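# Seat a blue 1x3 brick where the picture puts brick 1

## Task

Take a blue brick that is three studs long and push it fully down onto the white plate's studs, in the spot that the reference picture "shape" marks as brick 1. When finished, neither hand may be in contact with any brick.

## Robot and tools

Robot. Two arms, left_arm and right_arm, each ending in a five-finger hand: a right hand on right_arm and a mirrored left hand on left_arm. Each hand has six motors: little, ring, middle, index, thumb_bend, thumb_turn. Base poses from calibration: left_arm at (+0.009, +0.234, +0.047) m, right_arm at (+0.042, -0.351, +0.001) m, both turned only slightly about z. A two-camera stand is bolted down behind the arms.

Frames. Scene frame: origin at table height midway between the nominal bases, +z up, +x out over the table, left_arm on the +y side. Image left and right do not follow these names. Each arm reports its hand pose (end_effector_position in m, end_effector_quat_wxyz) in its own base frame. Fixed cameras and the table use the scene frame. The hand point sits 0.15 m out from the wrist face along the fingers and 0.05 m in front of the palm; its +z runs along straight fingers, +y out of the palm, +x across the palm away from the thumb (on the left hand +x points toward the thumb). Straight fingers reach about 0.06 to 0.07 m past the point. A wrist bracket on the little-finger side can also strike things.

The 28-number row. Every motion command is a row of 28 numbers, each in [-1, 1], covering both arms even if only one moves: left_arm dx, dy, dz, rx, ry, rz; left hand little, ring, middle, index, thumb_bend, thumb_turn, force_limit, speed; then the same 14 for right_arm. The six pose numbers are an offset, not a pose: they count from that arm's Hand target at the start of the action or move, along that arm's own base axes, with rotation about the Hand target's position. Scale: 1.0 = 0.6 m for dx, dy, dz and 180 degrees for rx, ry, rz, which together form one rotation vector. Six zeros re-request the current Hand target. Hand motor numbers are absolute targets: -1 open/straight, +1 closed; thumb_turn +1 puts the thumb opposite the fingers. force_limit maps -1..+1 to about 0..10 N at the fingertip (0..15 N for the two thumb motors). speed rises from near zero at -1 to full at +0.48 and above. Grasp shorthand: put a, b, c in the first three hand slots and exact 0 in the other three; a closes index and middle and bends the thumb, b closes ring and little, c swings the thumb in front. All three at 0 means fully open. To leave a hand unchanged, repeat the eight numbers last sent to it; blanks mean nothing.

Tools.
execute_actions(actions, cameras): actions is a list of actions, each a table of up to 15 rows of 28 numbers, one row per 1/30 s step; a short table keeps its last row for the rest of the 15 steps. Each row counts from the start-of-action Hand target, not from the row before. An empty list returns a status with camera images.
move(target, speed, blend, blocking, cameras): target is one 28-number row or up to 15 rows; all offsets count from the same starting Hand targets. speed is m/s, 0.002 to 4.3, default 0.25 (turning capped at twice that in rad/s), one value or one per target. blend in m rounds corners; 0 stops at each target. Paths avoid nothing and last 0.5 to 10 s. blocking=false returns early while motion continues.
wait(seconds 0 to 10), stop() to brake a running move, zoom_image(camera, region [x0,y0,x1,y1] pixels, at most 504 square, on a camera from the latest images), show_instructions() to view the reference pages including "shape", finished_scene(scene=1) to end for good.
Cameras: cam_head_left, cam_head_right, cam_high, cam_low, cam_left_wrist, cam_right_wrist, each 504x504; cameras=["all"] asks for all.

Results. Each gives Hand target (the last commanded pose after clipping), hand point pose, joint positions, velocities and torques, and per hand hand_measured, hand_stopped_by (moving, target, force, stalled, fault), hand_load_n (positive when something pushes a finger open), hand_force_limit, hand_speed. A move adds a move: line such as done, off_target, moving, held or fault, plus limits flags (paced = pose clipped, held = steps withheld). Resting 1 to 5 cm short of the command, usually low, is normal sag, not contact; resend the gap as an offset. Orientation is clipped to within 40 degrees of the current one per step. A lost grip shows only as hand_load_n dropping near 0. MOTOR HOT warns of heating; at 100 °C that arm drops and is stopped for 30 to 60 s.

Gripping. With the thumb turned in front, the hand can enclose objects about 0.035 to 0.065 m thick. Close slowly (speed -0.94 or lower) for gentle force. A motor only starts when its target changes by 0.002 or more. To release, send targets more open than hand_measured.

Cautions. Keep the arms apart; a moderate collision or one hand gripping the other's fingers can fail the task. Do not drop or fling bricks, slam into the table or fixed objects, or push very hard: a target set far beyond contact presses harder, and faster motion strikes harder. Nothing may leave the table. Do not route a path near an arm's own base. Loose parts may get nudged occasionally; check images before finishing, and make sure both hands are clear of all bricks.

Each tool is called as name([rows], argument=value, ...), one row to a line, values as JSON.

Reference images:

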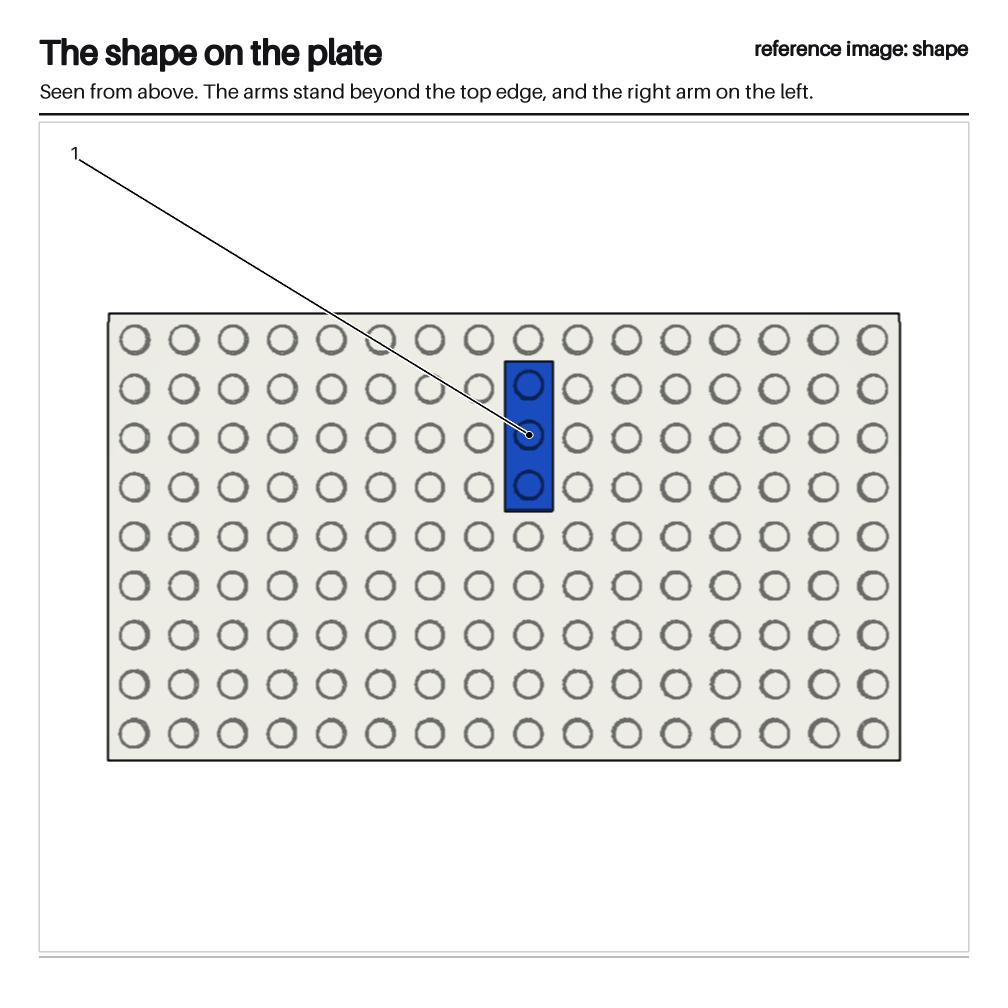

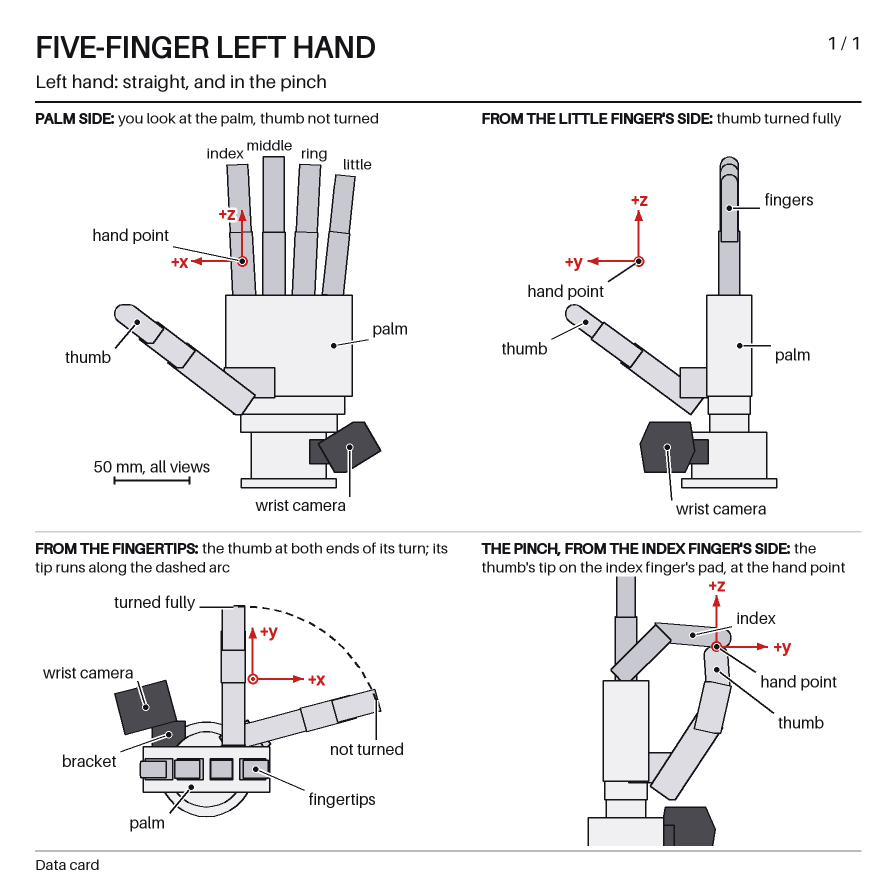

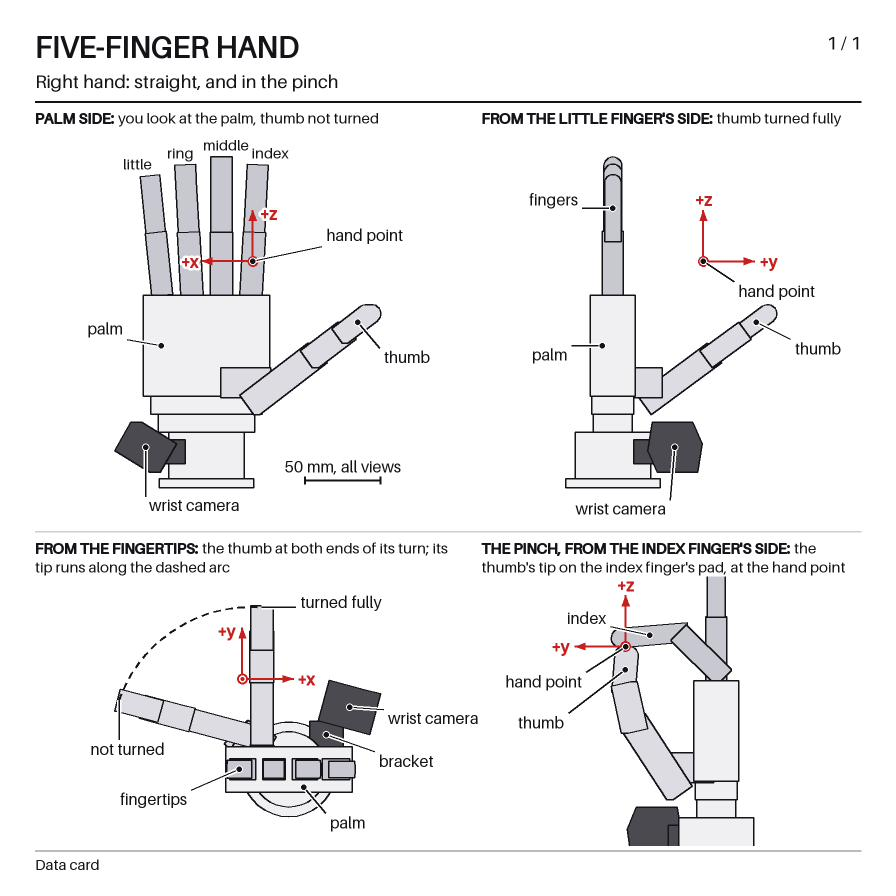

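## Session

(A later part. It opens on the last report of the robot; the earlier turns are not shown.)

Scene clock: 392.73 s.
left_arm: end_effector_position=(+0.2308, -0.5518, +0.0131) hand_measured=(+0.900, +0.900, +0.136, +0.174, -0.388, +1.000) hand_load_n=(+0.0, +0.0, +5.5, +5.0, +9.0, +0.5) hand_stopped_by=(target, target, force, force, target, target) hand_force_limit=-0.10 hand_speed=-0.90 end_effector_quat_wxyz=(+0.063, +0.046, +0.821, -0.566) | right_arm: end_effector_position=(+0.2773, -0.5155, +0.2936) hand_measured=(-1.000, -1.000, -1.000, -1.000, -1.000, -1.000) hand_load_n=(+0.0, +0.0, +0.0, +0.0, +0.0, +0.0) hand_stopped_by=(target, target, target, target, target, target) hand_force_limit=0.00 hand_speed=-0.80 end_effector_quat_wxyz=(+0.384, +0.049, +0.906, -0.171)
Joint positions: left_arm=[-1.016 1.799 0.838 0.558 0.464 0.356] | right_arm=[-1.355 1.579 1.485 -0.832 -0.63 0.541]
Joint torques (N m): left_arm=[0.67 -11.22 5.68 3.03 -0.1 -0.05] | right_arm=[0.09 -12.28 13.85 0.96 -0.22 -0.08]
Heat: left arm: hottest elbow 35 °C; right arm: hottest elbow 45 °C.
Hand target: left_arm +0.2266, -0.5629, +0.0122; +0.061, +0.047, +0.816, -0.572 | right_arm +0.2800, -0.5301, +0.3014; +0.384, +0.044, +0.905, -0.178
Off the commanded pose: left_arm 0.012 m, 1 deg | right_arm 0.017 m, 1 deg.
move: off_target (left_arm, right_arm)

wait(seconds=0.1, cameras=["cam_head_left","cam_head_right","cam_low","cam_left_wrist"])

zoom_image(camera="cam_head_left", region=[380, 385, 420, 425])

zoom_image(camera="cam_head_right", region=[380, 395, 420, 435])

zoom_image(camera="cam_low", region=[70, 300, 106, 336])

zoom_image(camera="cam_left_wrist", region=[100, 180, 240, 320])

Scene clock: 394.17 s.
left_arm: end_effector_position=(+0.2308, -0.5518, +0.0131) hand_measured=(+0.900, +0.900, +0.136, +0.174, -0.388, +1.000) hand_load_n=(+0.0, +0.0, +5.5, +5.5, +9.0, +0.5) hand_stopped_by=(target, target, force, force, target, target) hand_force_limit=-0.10 hand_speed=-0.90 end_effector_quat_wxyz=(+0.063, +0.046, +0.821, -0.566) | right_arm: end_effector_position=(+0.2773, -0.5155, +0.2936) hand_measured=(-1.000, -1.000, -1.000, -1.000, -1.000, -1.000) hand_load_n=(+0.0, +0.0, +0.0, +0.0, +0.0, +0.0) hand_stopped_by=(target, target, target, target, target, target) hand_force_limit=0.00 hand_speed=-0.80 end_effector_quat_wxyz=(+0.384, +0.049, +0.906, -0.171)
Joint positions: left_arm=[-1.016 1.799 0.838 0.558 0.464 0.356] | right_arm=[-1.355 1.579 1.485 -0.832 -0.63 0.541]
Joint torques (N m): left_arm=[0.56 -11.05 5.76 3.06 -0.1 0] | right_arm=[-0.03 -12.34 13.81 0.98 -0.21 -0.07]
Heat: left arm: hottest elbow 35 °C; right arm: hottest elbow 45 °C.
Hand target: left_arm +0.2266, -0.5629, +0.0122; +0.061, +0.047, +0.816, -0.572 | right_arm +0.2800, -0.5301, +0.3014; +0.384, +0.044, +0.905, -0.178
Off the commanded pose: left_arm 0.012 m, 1 deg | right_arm 0.017 m, 1 deg.
wait: 0.10 s; at rest from the start
camera_calibration:
cam_left_wrist: T_world_to_cam=[[-0.405964, -0.37075, 0.835307, -0.11797], [-0.856981, 0.471936, -0.207029, 0.473237], [-0.317455, -0.799888, -0.509314, -0.247412], [0, 0, 0, 1]] pos_world=[0.279121, -0.464977, 0.0705047]
Images, in order (width x height): cam_head_left 504x504, cam_head_right 504x504, cam_low 504x504, cam_left_wrist 504x504.

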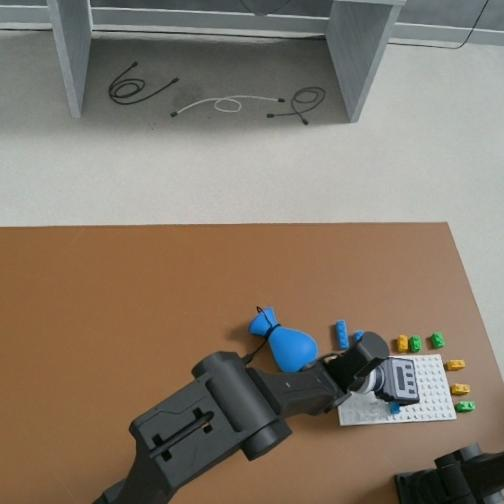

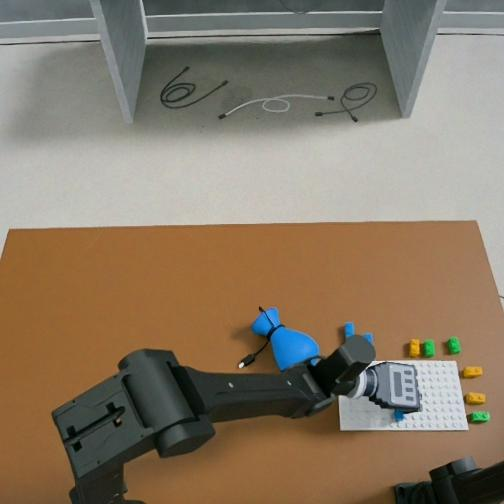

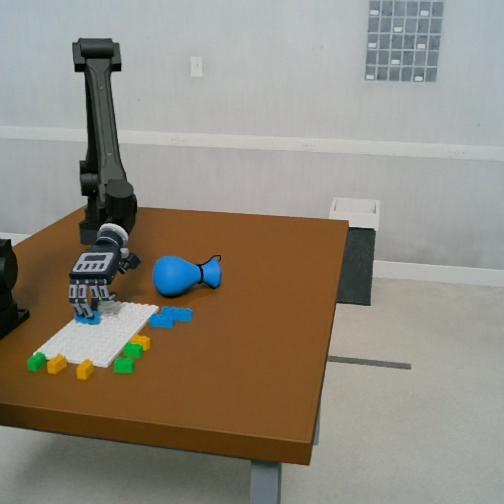

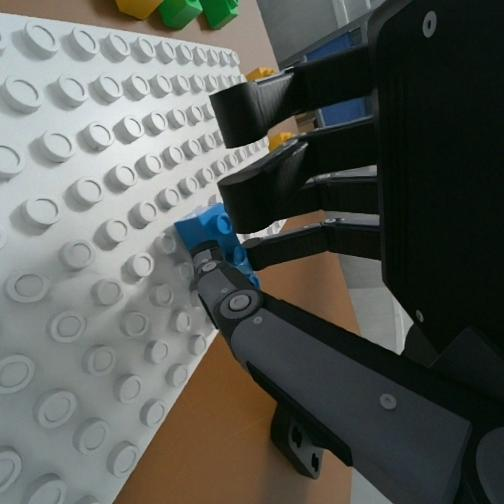

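Scaled by 12.600 from the camera's 504x504 image, which has a finer 720x720 frame.

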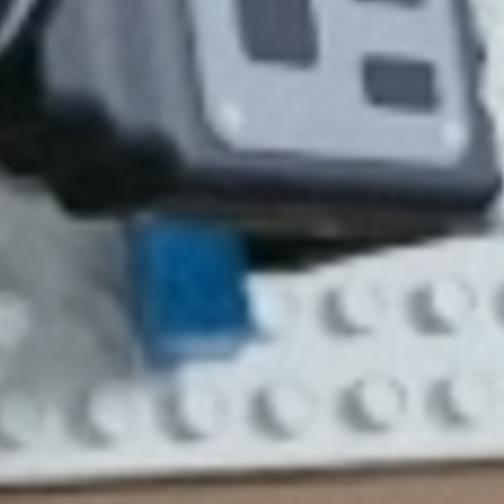

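Scaled by 12.600 from the camera's 504x504 image, which has a finer 720x720 frame.

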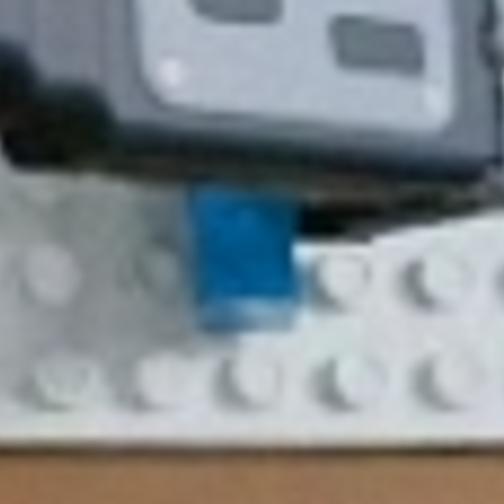

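Scaled by 14.000 from the camera's 504x504 image, which has a finer 720x720 frame.

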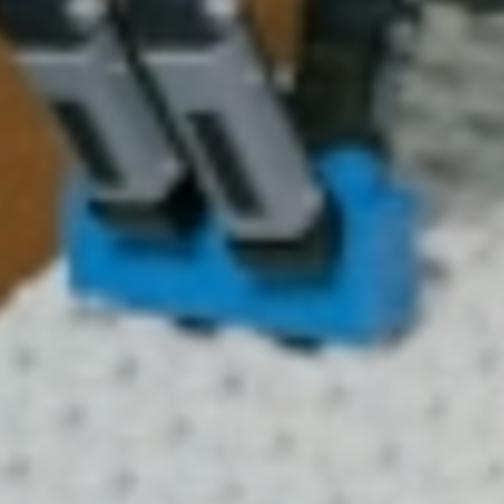

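Scaled by 3.600 from the camera's 504x504 image, which has a finer 720x720 frame.

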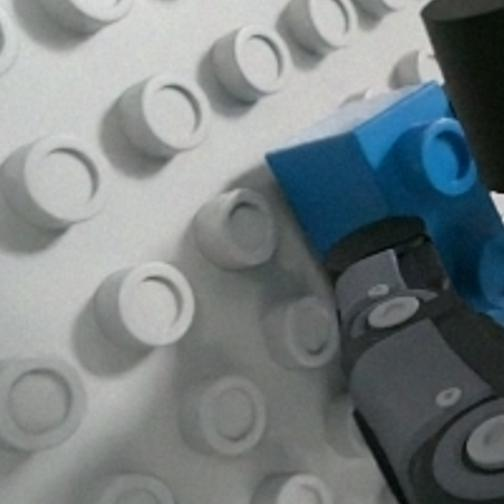

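zoom_image(camera="cam_low", region=[146, 302, 182, 338])

zoom_image(camera="cam_low", region=[66, 296, 126, 356])

zoom_image(camera="cam_left_wrist", region=[0, 100, 252, 352])

Scaled by 14.000 from the camera's 504x504 image, which has a finer 720x720 frame.

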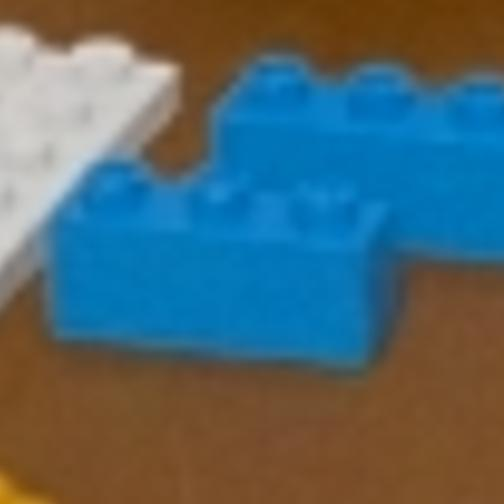

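Scaled by 8.400 from the camera's 504x504 image, which has a finer 720x720 frame.

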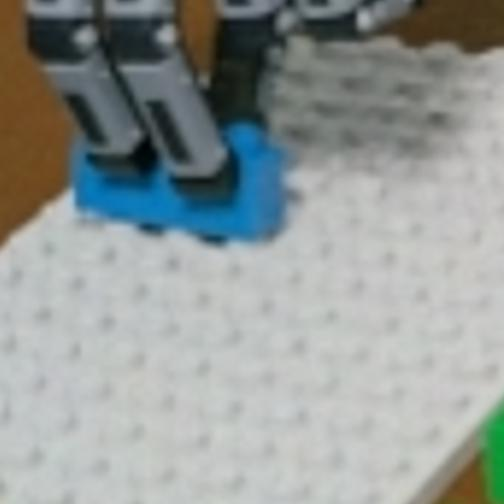

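Scaled by 2.000 from the camera's 504x504 image, which has a finer 720x720 frame.

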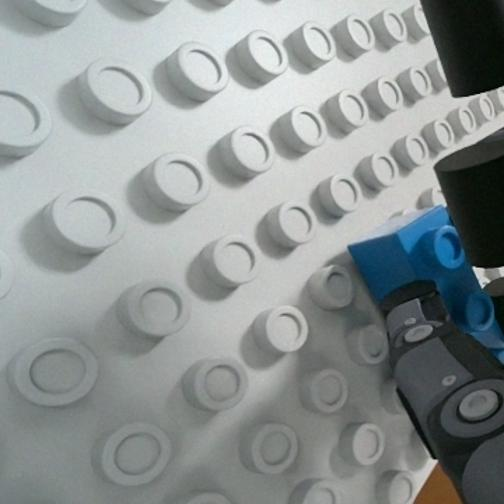

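execute_actions([
  [[0,0,0,0,0,0,0.9,0.9,0.09,0.11,-0.4,1.0,-0.1,-0.9,0,0,0,0,0,0,-1,-1,-1,-1,-1,-1,0.0,-0.8]],
], cameras=["cam_head_left","cam_head_right","cam_low","cam_left_wrist"])

zoom_image(camera="cam_head_left", region=[380, 385, 420, 425])

zoom_image(camera="cam_head_right", region=[380, 395, 420, 435])

zoom_image(camera="cam_low", region=[70, 300, 106, 336])

zoom_image(camera="cam_left_wrist", region=[100, 180, 240, 320])

Scene clock: 409.70 s.
left_arm: end_effector_position=(+0.2308, -0.5518, +0.0131) hand_measured=(+0.900, +0.900, +0.090, +0.110, -0.400, +1.000) hand_load_n=(+0.0, +0.5, -0.5, +0.0, +0.0, +0.0) hand_stopped_by=(target, target, target, target, target, target) hand_force_limit=-0.10 hand_speed=-0.90 end_effector_quat_wxyz=(+0.063, +0.046, +0.821, -0.566) | right_arm: end_effector_position=(+0.2773, -0.5155, +0.2936) hand_measured=(-1.000, -1.000, -1.000, -1.000, -1.000, -1.000) hand_load_n=(+0.0, +0.0, +0.0, +0.0, +0.0, +0.0) hand_stopped_by=(target, target, target, target, target, target) hand_force_limit=0.00 hand_speed=-0.80 end_effector_quat_wxyz=(+0.384, +0.049, +0.906, -0.171)
Joint positions: left_arm=[-1.016 1.799 0.838 0.558 0.464 0.356] | right_arm=[-1.355 1.579 1.485 -0.832 -0.63 0.541]
Joint torques (N m): left_arm=[0.5 -10.75 5.72 2.96 -0.07 -0.04] | right_arm=[0.15 -12.45 13.83 0.94 -0.22 -0.07]
Heat: left arm: hottest elbow 35 °C; right arm: hottest elbow 45 °C.
Hand target: left_arm +0.2266, -0.5629, +0.0122; +0.061, +0.047, +0.816, -0.572 | right_arm +0.2800, -0.5301, +0.3014; +0.384, +0.044, +0.905, -0.178
Off the commanded pose: left_arm 0.012 m, 1 deg | right_arm 0.017 m, 1 deg.
Step readings (end_effector_position of left_arm | right_arm):
0: (+0.2308, -0.5518, +0.0131) | (+0.2773, -0.5155, +0.2936)
1: (+0.2308, -0.5518, +0.0131) | (+0.2773, -0.5155, +0.2936)
2: (+0.2308, -0.5518, +0.0131) | (+0.2773, -0.5155, +0.2936)
4: (+0.2308, -0.5518, +0.0131) | (+0.2773, -0.5155, +0.2936)
8: (+0.2308, -0.5518, +0.0131) | (+0.2773, -0.5155, +0.2936)
15: (+0.2308, -0.5518, +0.0131) | (+0.2773, -0.5155, +0.2936)
camera_calibration:
cam_left_wrist: T_world_to_cam=[[-0.405964, -0.37075, 0.835307, -0.11797], [-0.856981, 0.471936, -0.207029, 0.473237], [-0.317455, -0.799888, -0.509314, -0.247412], [0, 0, 0, 1]] pos_world=[0.279121, -0.464977, 0.0705047]
Images, in order (width x height): cam_head_left 504x504, cam_head_right 504x504, cam_low 504x504, cam_left_wrist 504x504.

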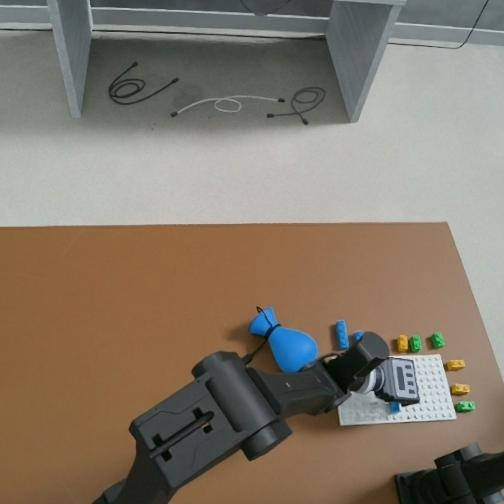

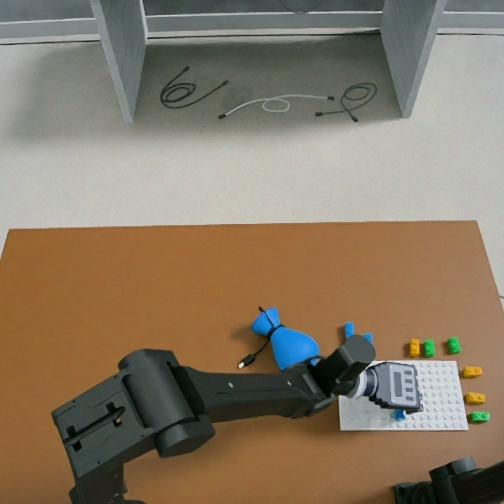

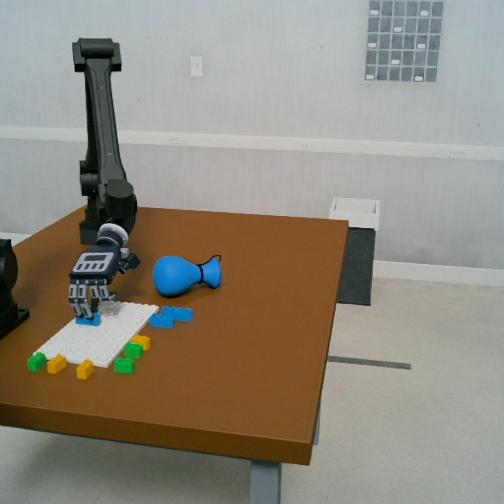

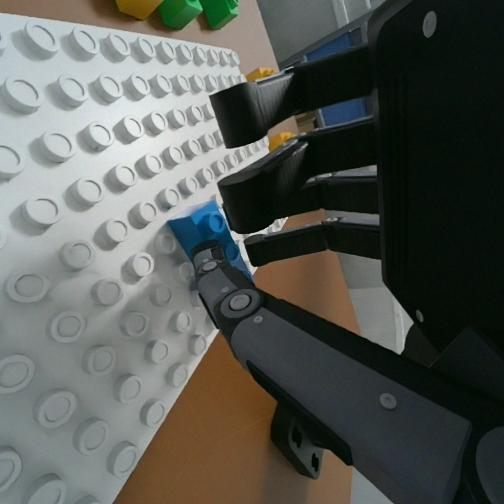

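Scaled by 12.600 from the camera's 504x504 image, which has a finer 720x720 frame.

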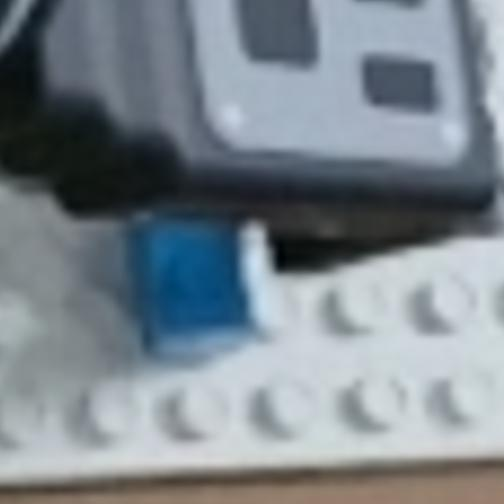

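Scaled by 12.600 from the camera's 504x504 image, which has a finer 720x720 frame.

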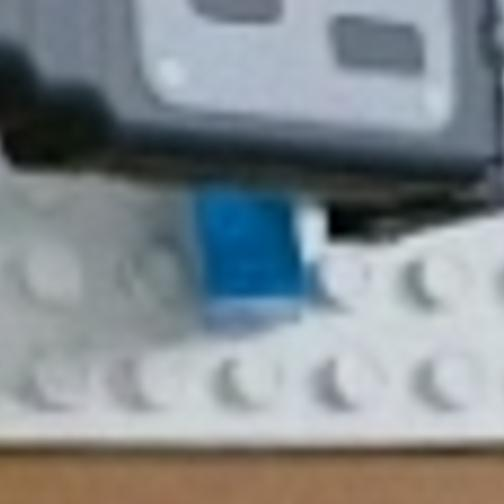

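Scaled by 14.000 from the camera's 504x504 image, which has a finer 720x720 frame.

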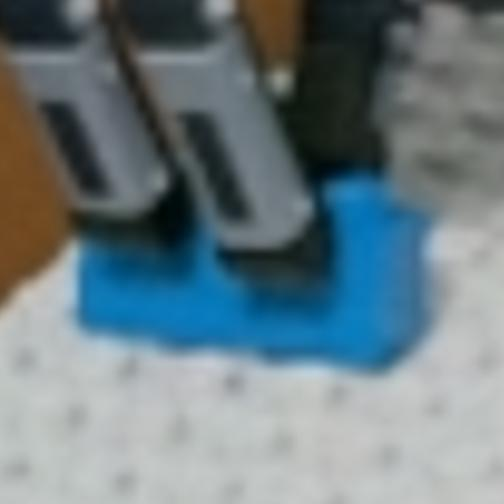

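Scaled by 3.600 from the camera's 504x504 image, which has a finer 720x720 frame.

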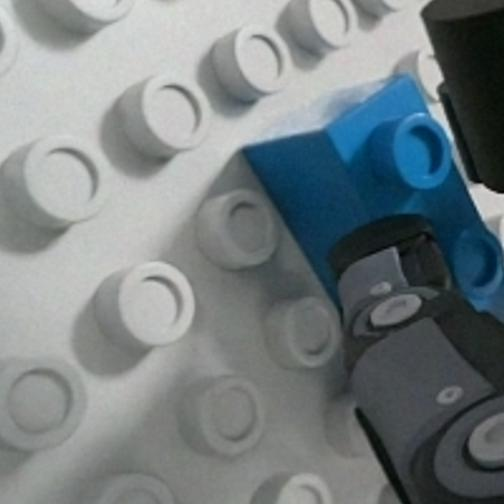

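zoom_image(camera="cam_low", region=[66, 296, 126, 356])

zoom_image(camera="cam_left_wrist", region=[150, 180, 230, 260])

zoom_image(camera="cam_head_right", region=[385, 400, 415, 430])

zoom_image(camera="cam_head_left", region=[380, 390, 410, 420])

Scaled by 8.400 from the camera's 504x504 image, which has a finer 720x720 frame.

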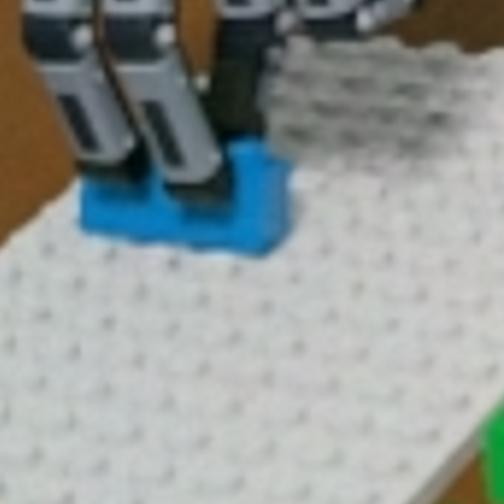

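Scaled by 6.300 from the camera's 504x504 image, which has a finer 720x720 frame.

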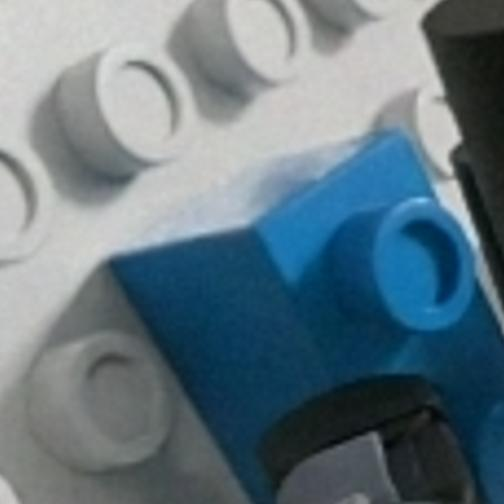

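Scaled by 16.800 from the camera's 504x504 image, which has a finer 720x720 frame.

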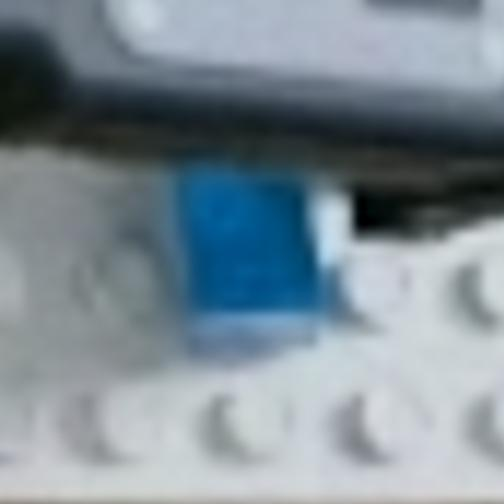

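Scaled by 16.800 from the camera's 504x504 image, which has a finer 720x720 frame.

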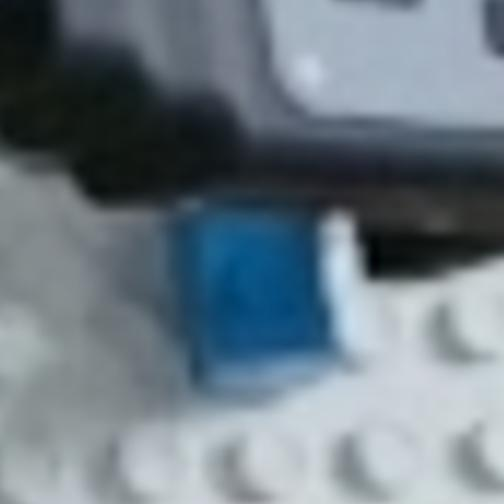

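move([
  [0,0,0,0,0,0,0.9,0.9,-0.04,-0.02,-0.42,1.0,-0.1,-0.8,0,0,0,0,0,0,-1,-1,-1,-1,-1,-1,0.0,-0.8],
  [0,0,0.07,0,0,0,0.9,0.9,-0.04,-0.02,-0.42,1.0,-0.1,-0.8,0,0,0,0,0,0,-1,-1,-1,-1,-1,-1,0.0,-0.8],
], speed=0.05, cameras=["cam_head_left","cam_head_right","cam_low","cam_left_wrist"])

zoom_image(camera="cam_head_left", region=[380, 385, 420, 425])

zoom_image(camera="cam_head_right", region=[380, 395, 420, 435])

zoom_image(camera="cam_low", region=[66, 296, 126, 356])

zoom_image(camera="cam_left_wrist", region=[100, 180, 240, 320])

Scene clock: 424.13 s.
left_arm: end_effector_position=(+0.2279, -0.5472, +0.0365) hand_measured=(+0.900, +0.900, -0.040, -0.020, -0.420, +1.000) hand_load_n=(+0.0, +0.0, +0.0, +0.0, +0.0, +0.0) hand_stopped_by=(target, target, target, target, target, target) hand_force_limit=-0.10 hand_speed=-0.80 end_effector_quat_wxyz=(+0.061, +0.044, +0.823, -0.562) | right_arm: end_effector_position=(+0.2773, -0.5155, +0.2936) hand_measured=(-1.000, -1.000, -1.000, -1.000, -1.000, -1.000) hand_load_n=(+0.0, +0.0, +0.0, +0.0, +0.0, +0.0) hand_stopped_by=(target, target, target, target, target, target) hand_force_limit=0.00 hand_speed=-0.80 end_effector_quat_wxyz=(+0.384, +0.049, +0.906, -0.171)
Joint positions: left_arm=[-1.016 1.73 0.838 0.477 0.464 0.355] | right_arm=[-1.355 1.579 1.485 -0.832 -0.63 0.541]
Joint torques (N m): left_arm=[0.38 -12.81 7.36 1.54 -0.06 -0.03] | right_arm=[-0.03 -12.16 13.81 1.01 -0.22 -0.07]
Heat: left arm: hottest elbow 35 °C; right arm: hottest elbow 45 °C.
Hand target: left_arm +0.2266, -0.5629, +0.0543; +0.060, +0.047, +0.816, -0.572 | right_arm +0.2800, -0.5301, +0.3014; +0.384, +0.044, +0.905, -0.178
Off the commanded pose: left_arm 0.024 m, 1 deg | right_arm 0.017 m, 1 deg.
move: off_target (left_arm, right_arm)
camera_calibration:
cam_left_wrist: T_world_to_cam=[[-0.400364, -0.37864, 0.83447, -0.142498], [-0.858438, 0.473587, -0.196974, 0.474285], [-0.320612, -0.795202, -0.514646, -0.229143], [0, 0, 0, 1]] pos_world=[0.276627, -0.460786, 0.0944045]
Images, in order (width x height): cam_head_left 504x504, cam_head_right 504x504, cam_low 504x504, cam_left_wrist 504x504.

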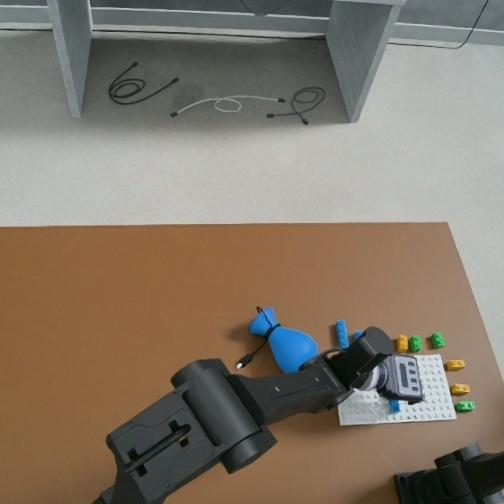

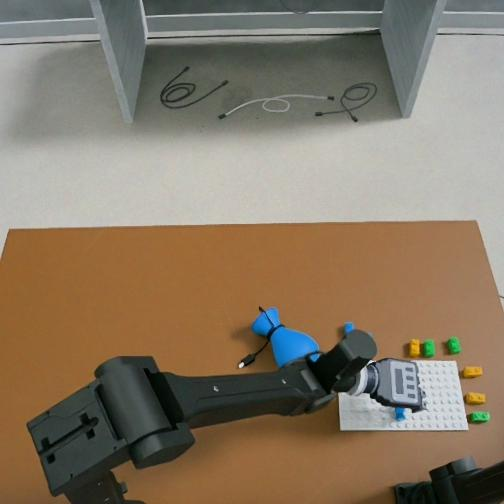

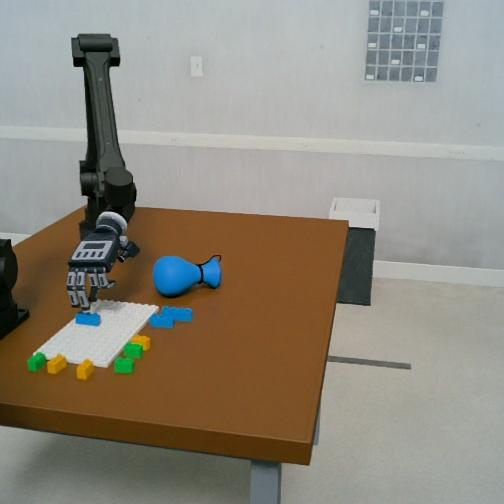

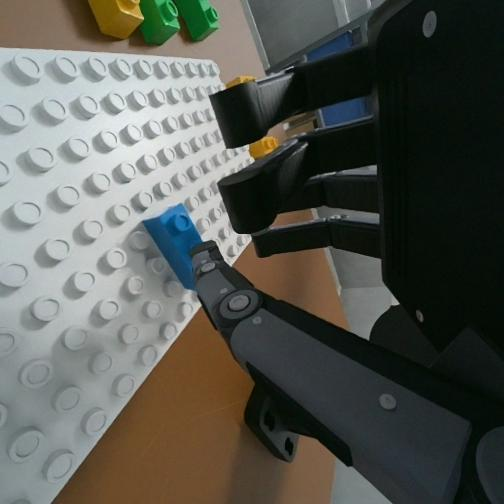

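Scaled by 12.600 from the camera's 504x504 image, which has a finer 720x720 frame.

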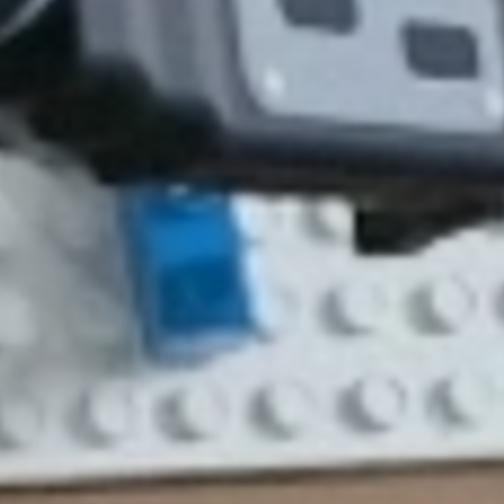

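Scaled by 12.600 from the camera's 504x504 image, which has a finer 720x720 frame.

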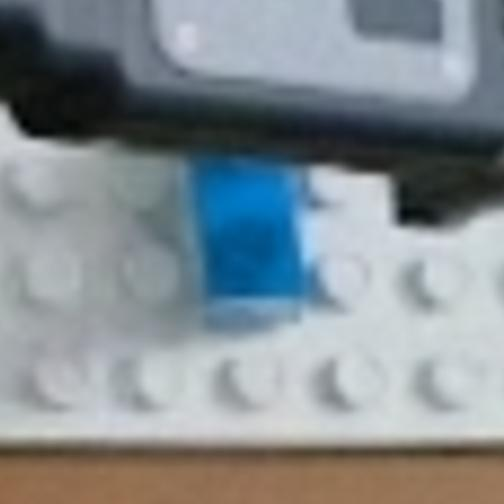

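Scaled by 8.400 from the camera's 504x504 image, which has a finer 720x720 frame.

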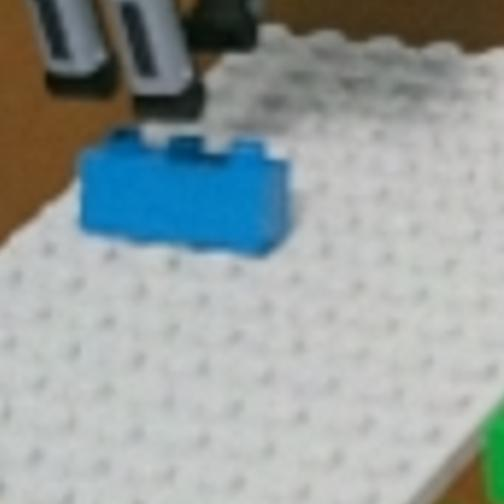

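Scaled by 3.600 from the camera's 504x504 image, which has a finer 720x720 frame.

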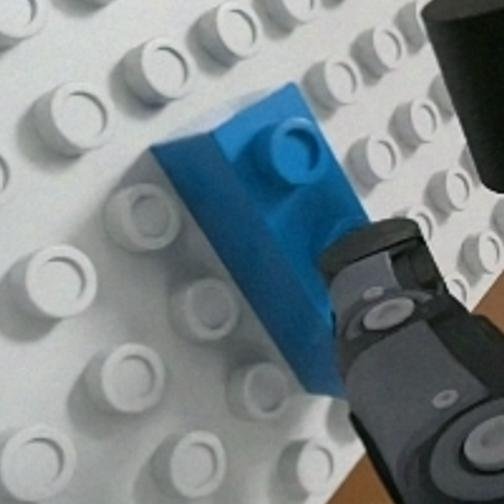

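zoom_image(camera="cam_head_right", region=[335, 350, 475, 440])

zoom_image(camera="cam_head_left", region=[330, 345, 460, 430])

zoom_image(camera="cam_left_wrist", region=[130, 190, 210, 290])

zoom_image(camera="cam_low", region=[70, 300, 106, 336])

Scaled by 3.600 from the camera's 504x504 image, which has a finer 720x720 frame.

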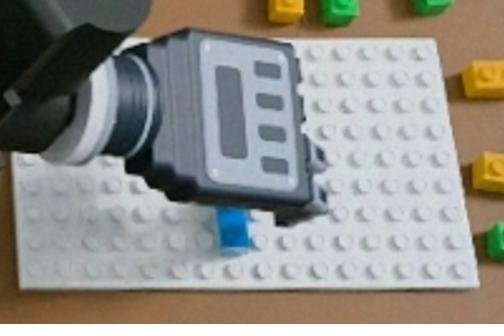

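Scaled by 3.877 from the camera's 504x504 image, which has a finer 720x720 frame.

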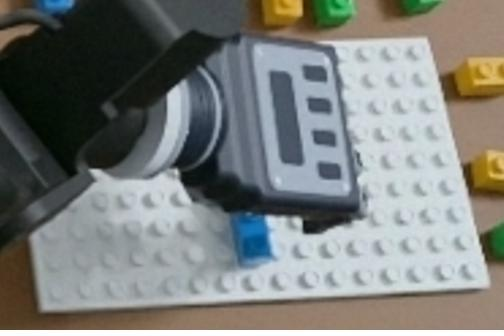

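Scaled by 5.040 from the camera's 504x504 image, which has a finer 720x720 frame.

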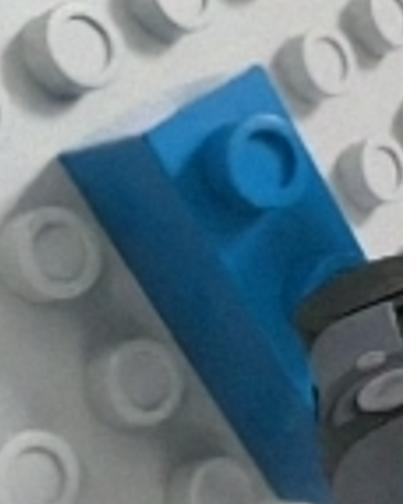

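Scaled by 14.000 from the camera's 504x504 image, which has a finer 720x720 frame.

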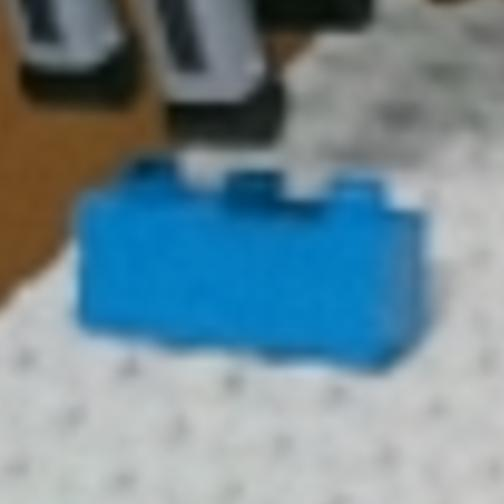

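execute_actions([
  [[0,0,0,0,0,0,0.9,0.9,0.29,0.31,-0.42,-0.999,0.3,-0.5,0,0,0,0,0,0,-1,-1,-1,-1,-1,-1,0.0,-0.8]],
  [[0,0,0,0,0,0,0.9,0.9,0.29,0.31,-0.42,-0.999,0.3,-0.5,0,0,0,0,0,0,-1,-1,-1,-1,-1,-1,0.0,-0.8]],
], cameras=["cam_head_left","cam_head_right","cam_low","cam_left_wrist"])

zoom_image(camera="cam_low", region=[56, 270, 126, 340])

zoom_image(camera="cam_left_wrist", region=[100, 180, 300, 380])

zoom_image(camera="cam_head_right", region=[380, 390, 430, 440])

Scene clock: 436.20 s.
left_arm: end_effector_position=(+0.2280, -0.5472, +0.0365) hand_measured=(+0.900, +0.900, +0.290, +0.310, -0.420, -1.000) hand_load_n=(+0.0, +0.0, +0.0, +0.0, +0.0, +0.0) hand_stopped_by=(target, target, target, target, target, target) hand_force_limit=0.30 hand_speed=-0.50 end_effector_quat_wxyz=(+0.061, +0.044, +0.824, -0.562) | right_arm: end_effector_position=(+0.2773, -0.5155, +0.2936) hand_measured=(-1.000, -1.000, -1.000, -1.000, -1.000, -1.000) hand_load_n=(+0.5, +0.0, +0.0, +0.0, +0.0, +0.0) hand_stopped_by=(target, target, target, target, target, target) hand_force_limit=0.00 hand_speed=-0.80 end_effector_quat_wxyz=(+0.384, +0.049, +0.906, -0.171)
Joint positions: left_arm=[-1.016 1.73 0.838 0.477 0.464 0.355] | right_arm=[-1.355 1.579 1.485 -0.832 -0.63 0.541]
Joint torques (N m): left_arm=[0.5 -13.1 7.35 1.37 -0.08 -0.03] | right_arm=[0.09 -12.34 13.85 0.96 -0.23 -0.07]
Heat: left arm: hottest elbow 35 °C; right arm: hottest elbow 45 °C.
Hand target: left_arm +0.2267, -0.5629, +0.0543; +0.061, +0.047, +0.816, -0.572 | right_arm +0.2800, -0.5301, +0.3014; +0.384, +0.044, +0.905, -0.178
Off the commanded pose: left_arm 0.024 m, 1 deg | right_arm 0.017 m, 1 deg.
Step readings (end_effector_position of left_arm | right_arm):
0: (+0.2279, -0.5472, +0.0365) | (+0.2773, -0.5155, +0.2936)
1: (+0.2279, -0.5472, +0.0365) | (+0.2773, -0.5155, +0.2936)
2: (+0.2279, -0.5472, +0.0365) | (+0.2773, -0.5155, +0.2936)
4: (+0.2279, -0.5472, +0.0365) | (+0.2773, -0.5155, +0.2936)
8: (+0.2279, -0.5472, +0.0365) | (+0.2773, -0.5155, +0.2936)
15: (+0.2280, -0.5472, +0.0365) | (+0.2773, -0.5155, +0.2936)
16: (+0.2280, -0.5472, +0.0365) | (+0.2773, -0.5155, +0.2936)
17: (+0.2280, -0.5472, +0.0365) | (+0.2773, -0.5155, +0.2936)
19: (+0.2280, -0.5472, +0.0365) | (+0.2773, -0.5155, +0.2936)
23: (+0.2280, -0.5472, +0.0365) | (+0.2773, -0.5155, +0.2936)
30: (+0.2280, -0.5472, +0.0365) | (+0.2773, -0.5155, +0.2936)
camera_calibration:
cam_left_wrist: T_world_to_cam=[[-0.400031, -0.378855, 0.834532, -0.142695], [-0.858685, 0.47322, -0.196779, 0.474166], [-0.320367, -0.795318, -0.51462, -0.229267], [0, 0, 0, 1]] pos_world=[0.276628, -0.460786, 0.0944045]
Images, in order (width x height): cam_head_left 504x504, cam_head_right 504x504, cam_low 504x504, cam_left_wrist 504x504.

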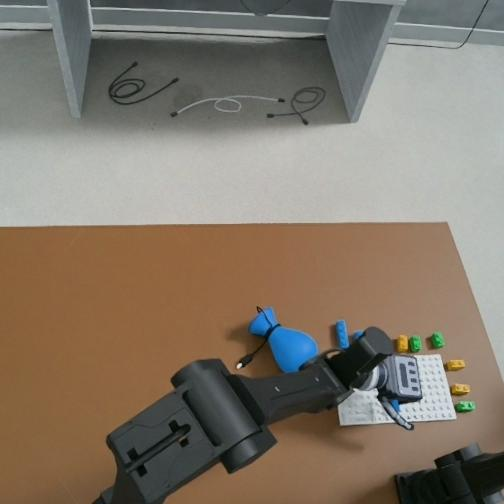

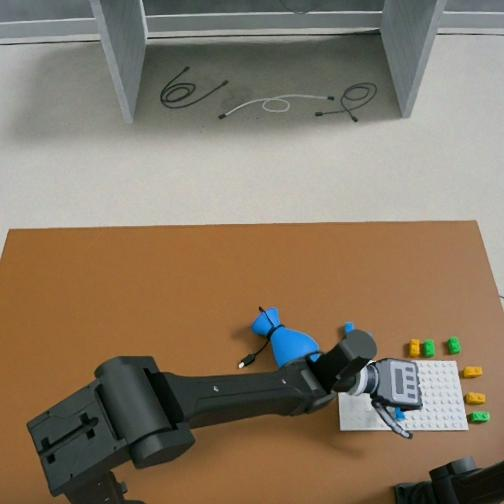

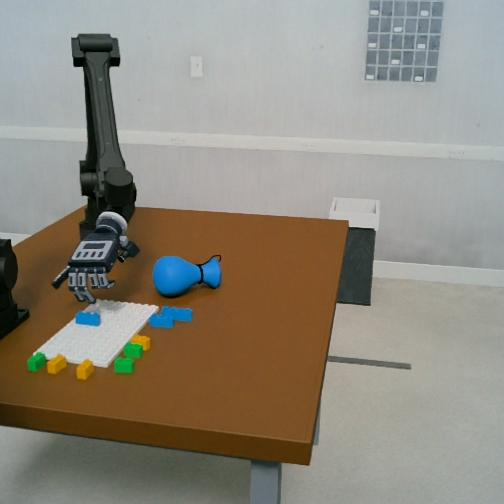

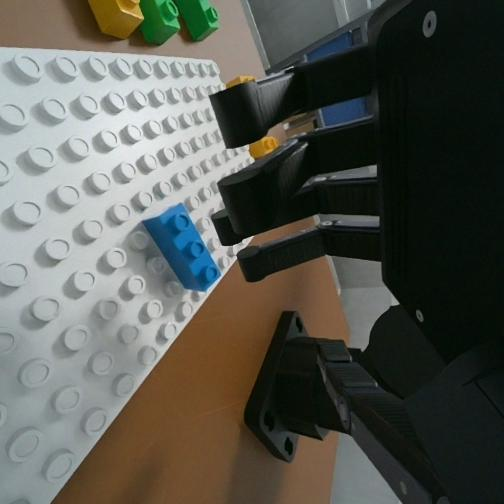

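Scaled by 7.200 from the camera's 504x504 image, which has a finer 720x720 frame.

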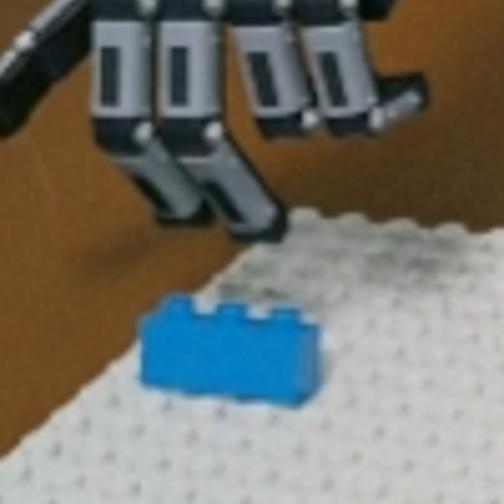

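Scaled by 2.520 from the camera's 504x504 image, which has a finer 720x720 frame.

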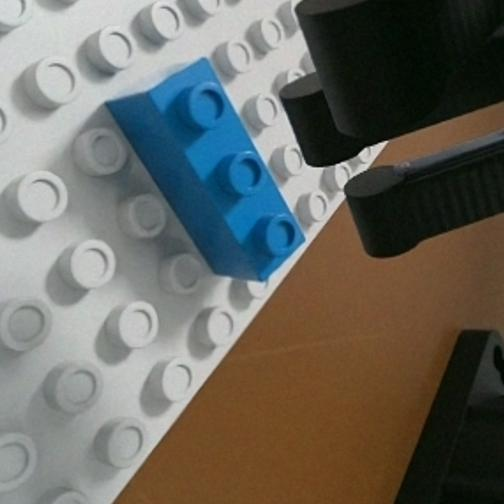

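Scaled by 10.080 from the camera's 504x504 image, which has a finer 720x720 frame.

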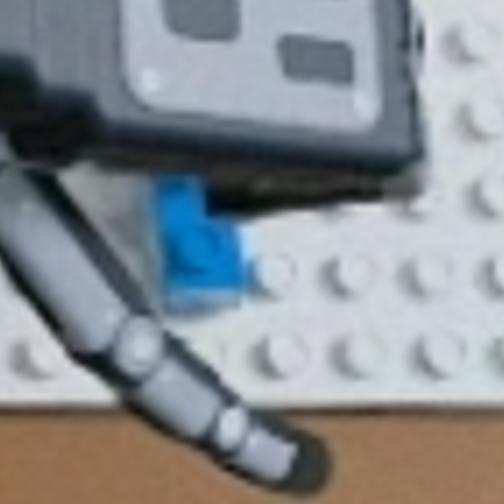

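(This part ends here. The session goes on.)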